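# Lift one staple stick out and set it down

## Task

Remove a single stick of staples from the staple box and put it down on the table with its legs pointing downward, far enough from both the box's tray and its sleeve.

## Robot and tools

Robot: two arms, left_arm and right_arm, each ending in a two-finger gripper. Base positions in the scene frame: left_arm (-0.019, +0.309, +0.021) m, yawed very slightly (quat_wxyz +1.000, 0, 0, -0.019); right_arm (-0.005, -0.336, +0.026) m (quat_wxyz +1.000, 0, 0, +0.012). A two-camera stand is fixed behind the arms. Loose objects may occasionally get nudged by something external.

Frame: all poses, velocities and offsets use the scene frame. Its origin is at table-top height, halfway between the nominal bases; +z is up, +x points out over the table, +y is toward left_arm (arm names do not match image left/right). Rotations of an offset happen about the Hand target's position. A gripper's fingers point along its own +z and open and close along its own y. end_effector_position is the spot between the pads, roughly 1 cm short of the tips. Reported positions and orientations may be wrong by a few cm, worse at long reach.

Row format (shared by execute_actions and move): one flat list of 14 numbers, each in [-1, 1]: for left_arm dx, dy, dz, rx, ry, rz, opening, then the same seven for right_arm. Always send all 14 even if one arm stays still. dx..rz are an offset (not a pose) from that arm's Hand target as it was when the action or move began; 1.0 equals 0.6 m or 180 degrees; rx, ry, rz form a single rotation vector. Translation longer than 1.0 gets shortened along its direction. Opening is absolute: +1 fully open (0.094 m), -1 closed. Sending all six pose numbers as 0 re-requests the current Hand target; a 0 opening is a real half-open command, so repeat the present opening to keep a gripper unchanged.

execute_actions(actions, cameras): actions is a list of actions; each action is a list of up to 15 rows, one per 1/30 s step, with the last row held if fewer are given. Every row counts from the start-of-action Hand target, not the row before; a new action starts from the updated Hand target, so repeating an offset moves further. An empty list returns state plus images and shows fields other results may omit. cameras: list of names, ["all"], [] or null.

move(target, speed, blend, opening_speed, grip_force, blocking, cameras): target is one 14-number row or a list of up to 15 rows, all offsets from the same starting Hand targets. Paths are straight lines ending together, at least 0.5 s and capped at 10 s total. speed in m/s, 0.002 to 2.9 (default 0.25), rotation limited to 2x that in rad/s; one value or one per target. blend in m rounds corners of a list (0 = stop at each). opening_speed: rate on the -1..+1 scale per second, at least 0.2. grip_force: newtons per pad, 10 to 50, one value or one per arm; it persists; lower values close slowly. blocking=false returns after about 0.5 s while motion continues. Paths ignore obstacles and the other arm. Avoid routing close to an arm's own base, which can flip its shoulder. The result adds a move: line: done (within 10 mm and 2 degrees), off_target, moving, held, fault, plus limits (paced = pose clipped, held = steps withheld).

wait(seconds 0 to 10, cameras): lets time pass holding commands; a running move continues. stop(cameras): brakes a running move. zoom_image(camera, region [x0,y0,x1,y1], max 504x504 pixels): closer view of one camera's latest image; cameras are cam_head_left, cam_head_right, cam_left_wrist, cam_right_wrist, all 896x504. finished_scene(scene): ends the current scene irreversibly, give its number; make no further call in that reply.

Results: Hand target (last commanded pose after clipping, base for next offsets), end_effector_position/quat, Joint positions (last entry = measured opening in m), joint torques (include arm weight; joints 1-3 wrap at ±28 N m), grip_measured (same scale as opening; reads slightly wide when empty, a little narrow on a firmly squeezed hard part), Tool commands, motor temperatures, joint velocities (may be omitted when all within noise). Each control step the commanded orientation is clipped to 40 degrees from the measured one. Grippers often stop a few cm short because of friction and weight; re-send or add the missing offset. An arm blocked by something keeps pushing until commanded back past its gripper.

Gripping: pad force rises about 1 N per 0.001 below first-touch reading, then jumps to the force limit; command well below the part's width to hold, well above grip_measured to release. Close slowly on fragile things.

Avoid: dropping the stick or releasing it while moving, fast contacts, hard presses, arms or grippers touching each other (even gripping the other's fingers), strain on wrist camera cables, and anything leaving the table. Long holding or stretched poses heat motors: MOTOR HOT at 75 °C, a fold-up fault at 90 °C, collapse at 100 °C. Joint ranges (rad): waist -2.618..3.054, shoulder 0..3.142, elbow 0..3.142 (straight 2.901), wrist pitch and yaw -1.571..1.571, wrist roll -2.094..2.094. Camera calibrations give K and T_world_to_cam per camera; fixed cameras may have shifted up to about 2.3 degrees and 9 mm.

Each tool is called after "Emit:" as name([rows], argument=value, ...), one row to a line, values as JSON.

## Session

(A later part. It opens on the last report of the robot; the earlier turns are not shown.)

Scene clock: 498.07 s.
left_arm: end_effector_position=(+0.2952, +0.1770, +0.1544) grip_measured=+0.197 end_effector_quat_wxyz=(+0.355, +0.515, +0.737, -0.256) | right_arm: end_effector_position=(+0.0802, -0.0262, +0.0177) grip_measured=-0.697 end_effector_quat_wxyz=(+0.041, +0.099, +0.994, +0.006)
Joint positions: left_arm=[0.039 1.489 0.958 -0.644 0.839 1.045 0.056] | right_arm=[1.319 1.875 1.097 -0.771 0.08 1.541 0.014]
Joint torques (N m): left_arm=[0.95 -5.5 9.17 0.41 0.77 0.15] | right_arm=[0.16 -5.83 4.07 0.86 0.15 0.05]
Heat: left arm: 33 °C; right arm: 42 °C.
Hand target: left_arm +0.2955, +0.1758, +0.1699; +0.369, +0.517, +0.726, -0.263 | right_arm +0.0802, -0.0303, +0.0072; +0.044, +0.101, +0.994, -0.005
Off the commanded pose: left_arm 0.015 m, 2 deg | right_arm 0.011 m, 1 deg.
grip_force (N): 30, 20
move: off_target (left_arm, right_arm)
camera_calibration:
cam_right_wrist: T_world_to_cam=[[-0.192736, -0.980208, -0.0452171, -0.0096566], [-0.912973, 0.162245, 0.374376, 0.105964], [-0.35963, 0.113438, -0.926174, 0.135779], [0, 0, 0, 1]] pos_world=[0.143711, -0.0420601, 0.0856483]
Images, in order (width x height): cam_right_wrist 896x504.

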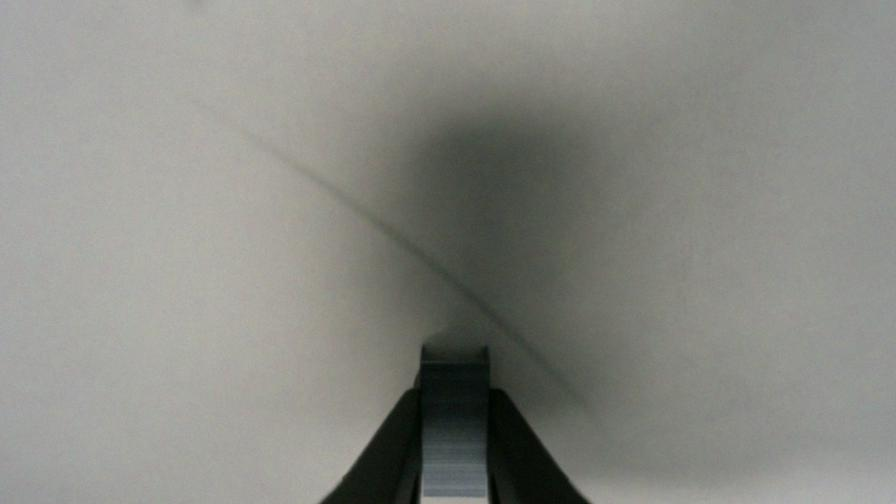

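Emit:
move([
  [0,0,0,0,0,0,0.2,0,0.004,0.005,0,0,0,-0.8],
  [0,0,0,0,0,0,0.2,0,0.004,0.005,0,0,0,-0.55],
  [0,0,0,0,0,0,0.2,0,0,0.12,0,0,0,-0.55],
], speed=[0.03,0.05,0.1], opening_speed=0.5, cameras=["all"])

Emit:
zoom_image(camera="cam_right_wrist", region=[300, 204, 650, 504])

Scene clock: 505.33 s.
left_arm: end_effector_position=(+0.2952, +0.1770, +0.1544) grip_measured=+0.197 end_effector_quat_wxyz=(+0.355, +0.515, +0.737, -0.256) | right_arm: end_effector_position=(+0.0788, -0.0323, +0.0692) grip_measured=-0.551 end_effector_quat_wxyz=(+0.039, +0.099, +0.994, -0.013)
Joint positions: left_arm=[0.039 1.489 0.958 -0.644 0.839 1.045 0.056] | right_arm=[1.319 1.803 1.229 -1.012 0.08 1.543 0.021]
Joint torques (N m): left_arm=[0.96 -5.57 9.22 0.38 0.8 0.17] | right_arm=[0.14 -8.9 6.6 0.35 0.15 0.03]
Heat: left arm: 33 °C; right arm: 41 °C.
Hand target: left_arm +0.2955, +0.1758, +0.1699; +0.369, +0.517, +0.726, -0.263 | right_arm +0.0802, -0.0304, +0.0791; +0.044, +0.101, +0.994, -0.005
Off the commanded pose: left_arm 0.015 m, 2 deg | right_arm 0.010 m, 1 deg.
grip_force (N): 30, 20
move: off_target (left_arm)
camera_calibration:
cam_left_wrist: T_world_to_cam=[[-0.936499, -0.35067, 0.000663563, 0.342731], [-0.310572, 0.82853, -0.465922, 0.0552403], [0.162835, -0.436541, -0.884826, 0.258766], [0, 0, 0, 1]] pos_world=[0.295987, 0.187379, 0.254473]
cam_right_wrist: T_world_to_cam=[[-0.194502, -0.980876, -0.0071804, -0.0161003], [-0.909484, 0.177594, 0.375897, 0.0865337], [-0.367433, 0.0796432, -0.926634, 0.18321], [0, 0, 0, 1]] pos_world=[0.142887, -0.0457516, 0.137125]

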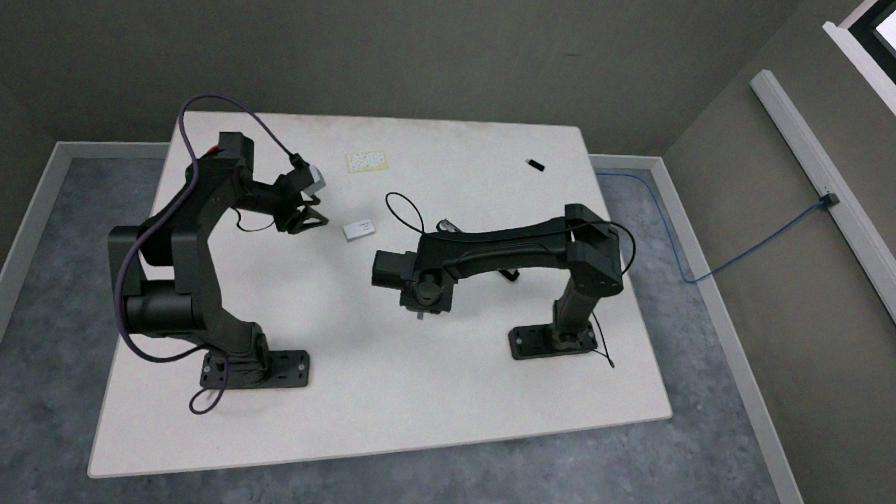

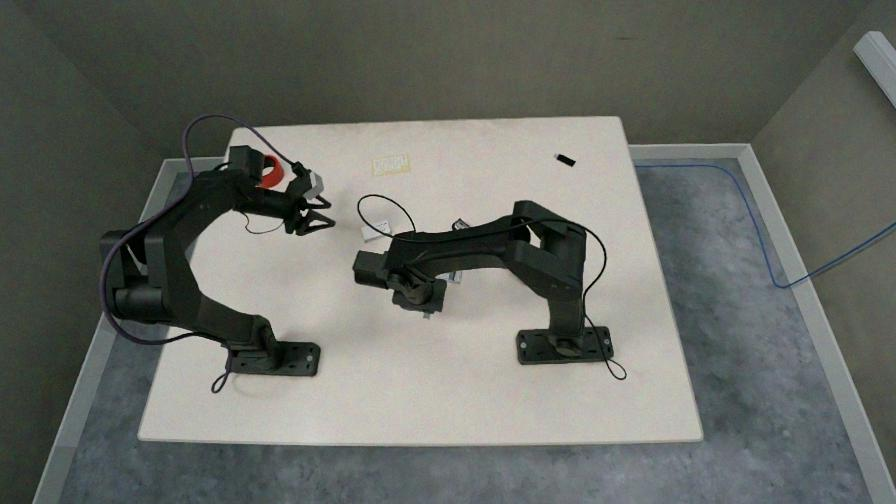

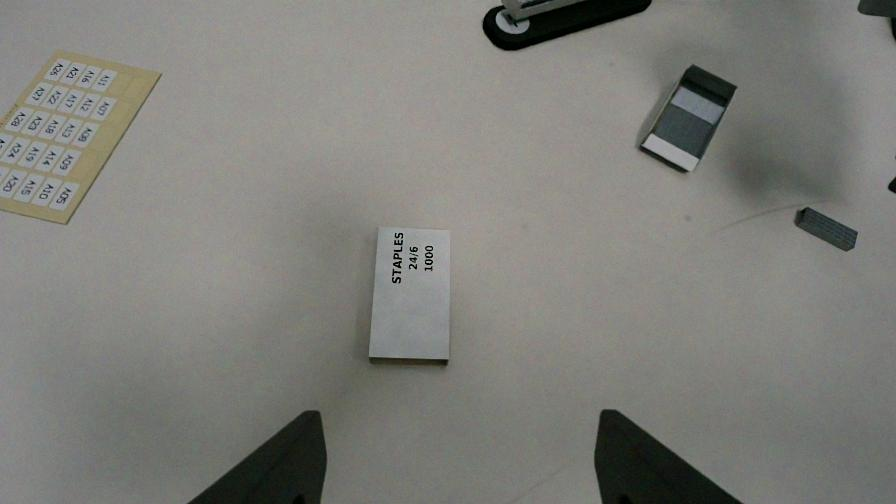

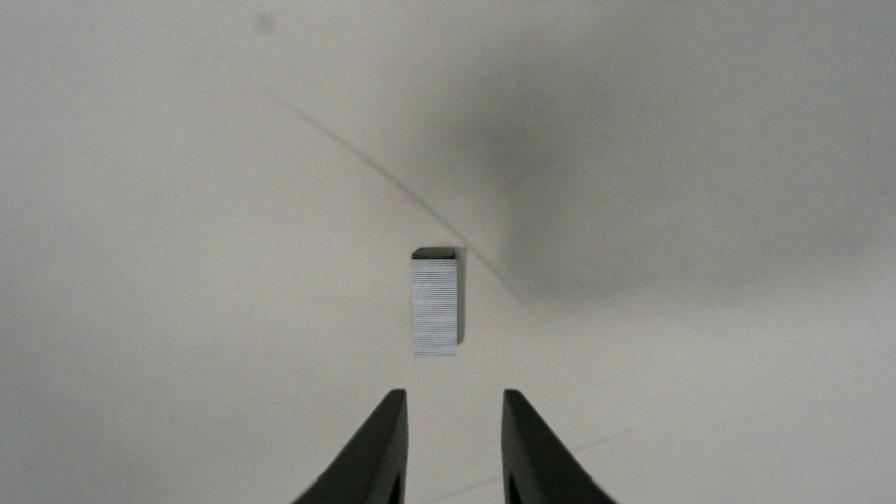

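Scaled by 1.440 from the camera's 896x504 image, which has a finer 1280x720 frame.

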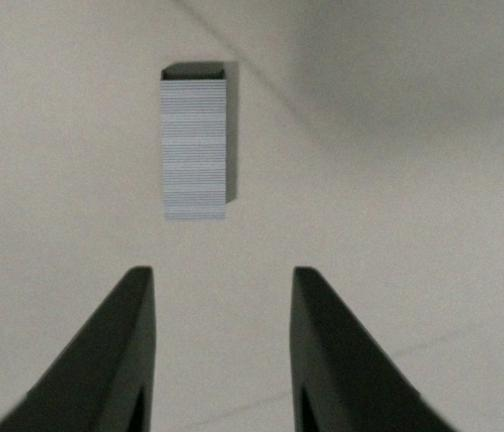

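Emit:
finished_scene(scene=1)

The scene is finished: the task was done.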